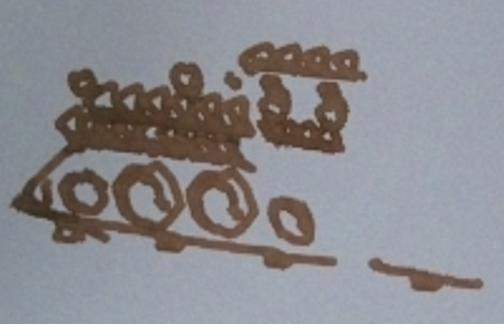

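Call:
move --pt "0 0 0 0 0 0 1 0 0.002434 0.0445 0 0.0400 0.1460 -0.95" --pt "0 0 0 0 0 0 1 0 0.002434 0.0445 0 0.04073 0.151156 -0.95" --pt "0 0 0 0 0 0 1 0 0.002434 0.089482 0 0.04073 0.151156 -0.95" --pt "0 0 0 0 0 0 1 0 -0.006141 0.095927 0 0.050878 0.145985 -0.95" --pt "0 0 0 0 0 0 1 0 0.008223 0.097269 0 0.052642 0.145985 -0.95" --pt "0 0 0 0 0 0 1 0 0.008223 0.080273 0 0.033892 0.145985 -0.95" --pt "0 0 0 0 0 0 1 0 0.01478 0.072607 0 0.023822 0.145985 -0.95" --pt "0 0 0 0 0 0 1 0 0.005588 0.072607 0 0.023822 0.145985 -0.95" --pt "0 0 0 0 0 0 1 0 0 0.064264 0 0.01287 0.143094 -0.95" --pt "0 0 0 0 0 0 1 0 0 0.081261 0 0.03162 0.143094 -0.95" --pt "0 0 0 0 0 0 1 0 -0.006141 0.089055 0 0.041858 0.143094 -0.95" --pt "0 0 0 0 0 0 1 0 0.008223 0.090397 0 0.043622 0.143094 -0.95" --pt "0 0 0 0 0 0 1 0 0.008223 0.073401 0 0.024872 0.143094 -0.95" --pt "0 0 0 0 0 0 1 0 0.01478 0.065735 0 0.014802 0.143094 -0.95" --pt "0 0 0 0 0 0 1 0 0.005588 0.065735 0 0.014802 0.143094 -0.95" --speed '[0.8,0.3,0.3,0.12,0.36,0.9,0.1,1.5,0.085,0.9,0.12,0.36,0.9,0.1,1.5]' --blend '[0.006,0.005,0,0.002,0.002,0.002,0.002,0.002,0.002,0.002,0.002,0.002,0.002,0.002,0]'

Scene clock: 381.53 s.
left_arm: end_effector_position=(+0.3943, +0.3350, +0.1104) grip_measured=+1.000 grip_effort_nm=0.00 end_effector_quat_wxyz=(+0.619, -0.015, +0.785, -0.003) | right_arm: end_effector_position=(+0.3034, +0.0703, +0.0901) grip_measured=-0.781 grip_effort_nm=-1.03 end_effector_quat_wxyz=(+0.558, -0.341, +0.701, +0.285)
Joint positions: left_arm=[1.014 -0.037 1.582 -0.053 0.332 -0.05 0.094] | right_arm=[1.031 0.018 2.011 -0.002 0.764 0.938 0.01]
Joint torques (N m): left_arm=[1.68 0.04 -6.52 -0.03 5.39 -0.06] | right_arm=[1.64 -0.07 -9.29 0.03 3.51 -0.62]
Heat: left arm: 44 °C; right arm: 44 °C.
Joint targets: left_arm=[1.021 -0.037 1.573 -0.053 0.341 -0.050] | right_arm=[1.029 0.010 1.983 0.000 0.751 0.931]
move: done; blend cut to 0.0057 rad at target 1

Call:
move --pt "0 0 0 0 0 0 1 0 -0.005588 -0.008343 0 -0.010952 -0.002891 -0.95" --pt "0 0 0 0 0 0 1 0 -0.005588 0.008654 0 0.007798 -0.002891 -0.95" --pt "0 0 0 0 0 0 1 0 -0.011729 0.016448 0 0.018036 -0.002891 -0.95" --pt "0 0 0 0 0 0 1 0 0.002635 0.01779 0 0.0198 -0.002891 -0.95" --pt "0 0 0 0 0 0 1 0 0.002635 0.000794 0 0.00105 -0.002891 -0.95" --pt "0 0 0 0 0 0 1 0 0.009192 -0.006872 0 -0.00902 -0.002891 -0.95" --pt "0 0 0 0 0 0 1 0 0 -0.006872 0 -0.00902 -0.002891 -0.95" --pt "0 0 0 0 0 0 1 0 -0.005588 -0.015215 0 -0.019972 -0.005782 -0.95" --pt "0 0 0 0 0 0 1 0 -0.005588 0.001782 0 -0.001222 -0.005782 -0.95" --pt "0 0 0 0 0 0 1 0 -0.011729 0.009576 0 0.009016 -0.005782 -0.95" --pt "0 0 0 0 0 0 1 0 0.002635 0.010918 0 0.01078 -0.005782 -0.95" --pt "0 0 0 0 0 0 1 0 0.002635 -0.006078 0 -0.00797 -0.005782 -0.95" --pt "0 0 0 0 0 0 1 0 0.009192 -0.013744 0 -0.01804 -0.005782 -0.95" --pt "0 0 0 0 0 0 1 0 -0.00068 -0.018357 0 -0.02401 -0.005782 -0.95" --pt "0 0 0 0 0 0 1 0 -0.00068 -0.0723 0 -0.02401 -0.005782 -0.95" --speed '[0.085,0.9,0.12,0.36,0.9,0.1,1.5,0.085,0.9,0.12,0.36,0.9,0.1,0.25,0.5]' --blend '[0.002,0.002,0.002,0.002,0.002,0.002,0.002,0.002,0.002,0.002,0.002,0.002,0.002,0.002,0]'

Scene clock: 388.40 s.
left_arm: end_effector_position=(+0.3943, +0.3350, +0.1104) grip_measured=+1.000 grip_effort_nm=0.00 end_effector_quat_wxyz=(+0.619, -0.015, +0.785, -0.003) | right_arm: end_effector_position=(+0.2988, +0.0536, +0.1437) grip_measured=-0.781 grip_effort_nm=-1.03 end_effector_quat_wxyz=(+0.593, -0.326, +0.675, +0.294)
Joint positions: left_arm=[1.014 -0.037 1.582 -0.053 0.332 -0.05 0.094] | right_arm=[1.019 0.011 1.843 -0.002 0.7 0.925 0.01]
Joint torques (N m): left_arm=[1.66 0.04 -6.45 -0.05 5.29 -0.14] | right_arm=[1.77 -0.07 -7.84 0.03 4.85 -0.58]
Heat: left arm: 44 °C; right arm: 45 °C.
Joint targets: left_arm=[1.021 -0.037 1.573 -0.053 0.341 -0.050] | right_arm=[1.029 0.004 1.823 0.000 0.698 0.918]
move: done

Call:
move --pt "0 0 0 0 0 0 1 0 -0.006717 0.1100 0 0.1335 0.0170 -0.95" --pt "0 0 0 0 0 0 1 0 -0.006717 0.1124 0 0.13499 0.020166 -0.95" --pt "0 0 0 0 0 0 1 0 -0.006717 0.157418 0 0.13499 0.020166 -0.95" --pt "0 0 0 0 0 0 1 0 -0.009719 0.160416 0 0.140992 0.014996 -0.95" --pt "0 0 0 0 0 0 1 0 0.007697 0.166472 0 0.149455 0.014996 -0.95" --pt "0 0 0 0 0 0 1 0 0.007697 0.147372 0 0.13066 0.014996 -0.95" --pt "0 0 0 0 0 0 1 0 0.008542 0.143415 0 0.125134 0.014996 -0.95" --pt "0 0 0 0 0 0 1 0 -0.000651 0.143415 0 0.125134 0.014996 -0.95" --pt "0 0 0 0 0 0 1 0 -0.008874 0.136968 0 0.116127 0.014996 -0.95" --pt "0 0 0 0 0 0 1 0 -0.008874 0.156069 0 0.134922 0.014996 -0.95" --pt "0 0 0 0 0 0 1 0 -0.009719 0.164503 0 0.146707 0.01112 -0.95" --pt "0 0 0 0 0 0 1 0 0.007697 0.170559 0 0.15517 0.01112 -0.95" --pt "0 0 0 0 0 0 1 0 0.007697 0.151459 0 0.136375 0.01112 -0.95" --pt "0 0 0 0 0 0 1 0 0.008542 0.147502 0 0.130849 0.01112 -0.95" --pt "0 0 0 0 0 0 1 0 -0.000651 0.147502 0 0.130849 0.01112 -0.95" --speed '[0.8,0.3,0.3,0.05,0.3,0.9,0.03,1.5,0.12,0.9,0.044,0.3,0.9,0.03,1.5]' --blend '[0.003,0.002,0,0.002,0.002,0.002,0.002,0.002,0.002,0.002,0.002,0.002,0.002,0.002,0]'

Scene clock: 397.87 s.
left_arm: end_effector_position=(+0.3943, +0.3350, +0.1104) grip_measured=+1.000 grip_effort_nm=0.00 end_effector_quat_wxyz=(+0.619, -0.015, +0.785, -0.003) | right_arm: end_effector_position=(+0.3318, +0.1188, +0.0923) grip_measured=-0.781 grip_effort_nm=-1.03 end_effector_quat_wxyz=(+0.580, -0.340, +0.679, +0.296)
Joint positions: left_arm=[1.014 -0.037 1.582 -0.053 0.332 -0.05 0.094] | right_arm=[1.029 0.006 2.184 -0.002 1.001 0.95 0.01]
Joint torques (N m): left_arm=[1.68 0.03 -6.52 -0.03 5.38 -0.03] | right_arm=[1.66 -0.06 -11.02 0.01 3.82 -0.59]
Heat: left arm: 44 °C; right arm: 45 °C.
Joint targets: left_arm=[1.021 -0.037 1.573 -0.053 0.341 -0.050] | right_arm=[1.029 -0.001 2.151 0.000 0.989 0.943]
move: done


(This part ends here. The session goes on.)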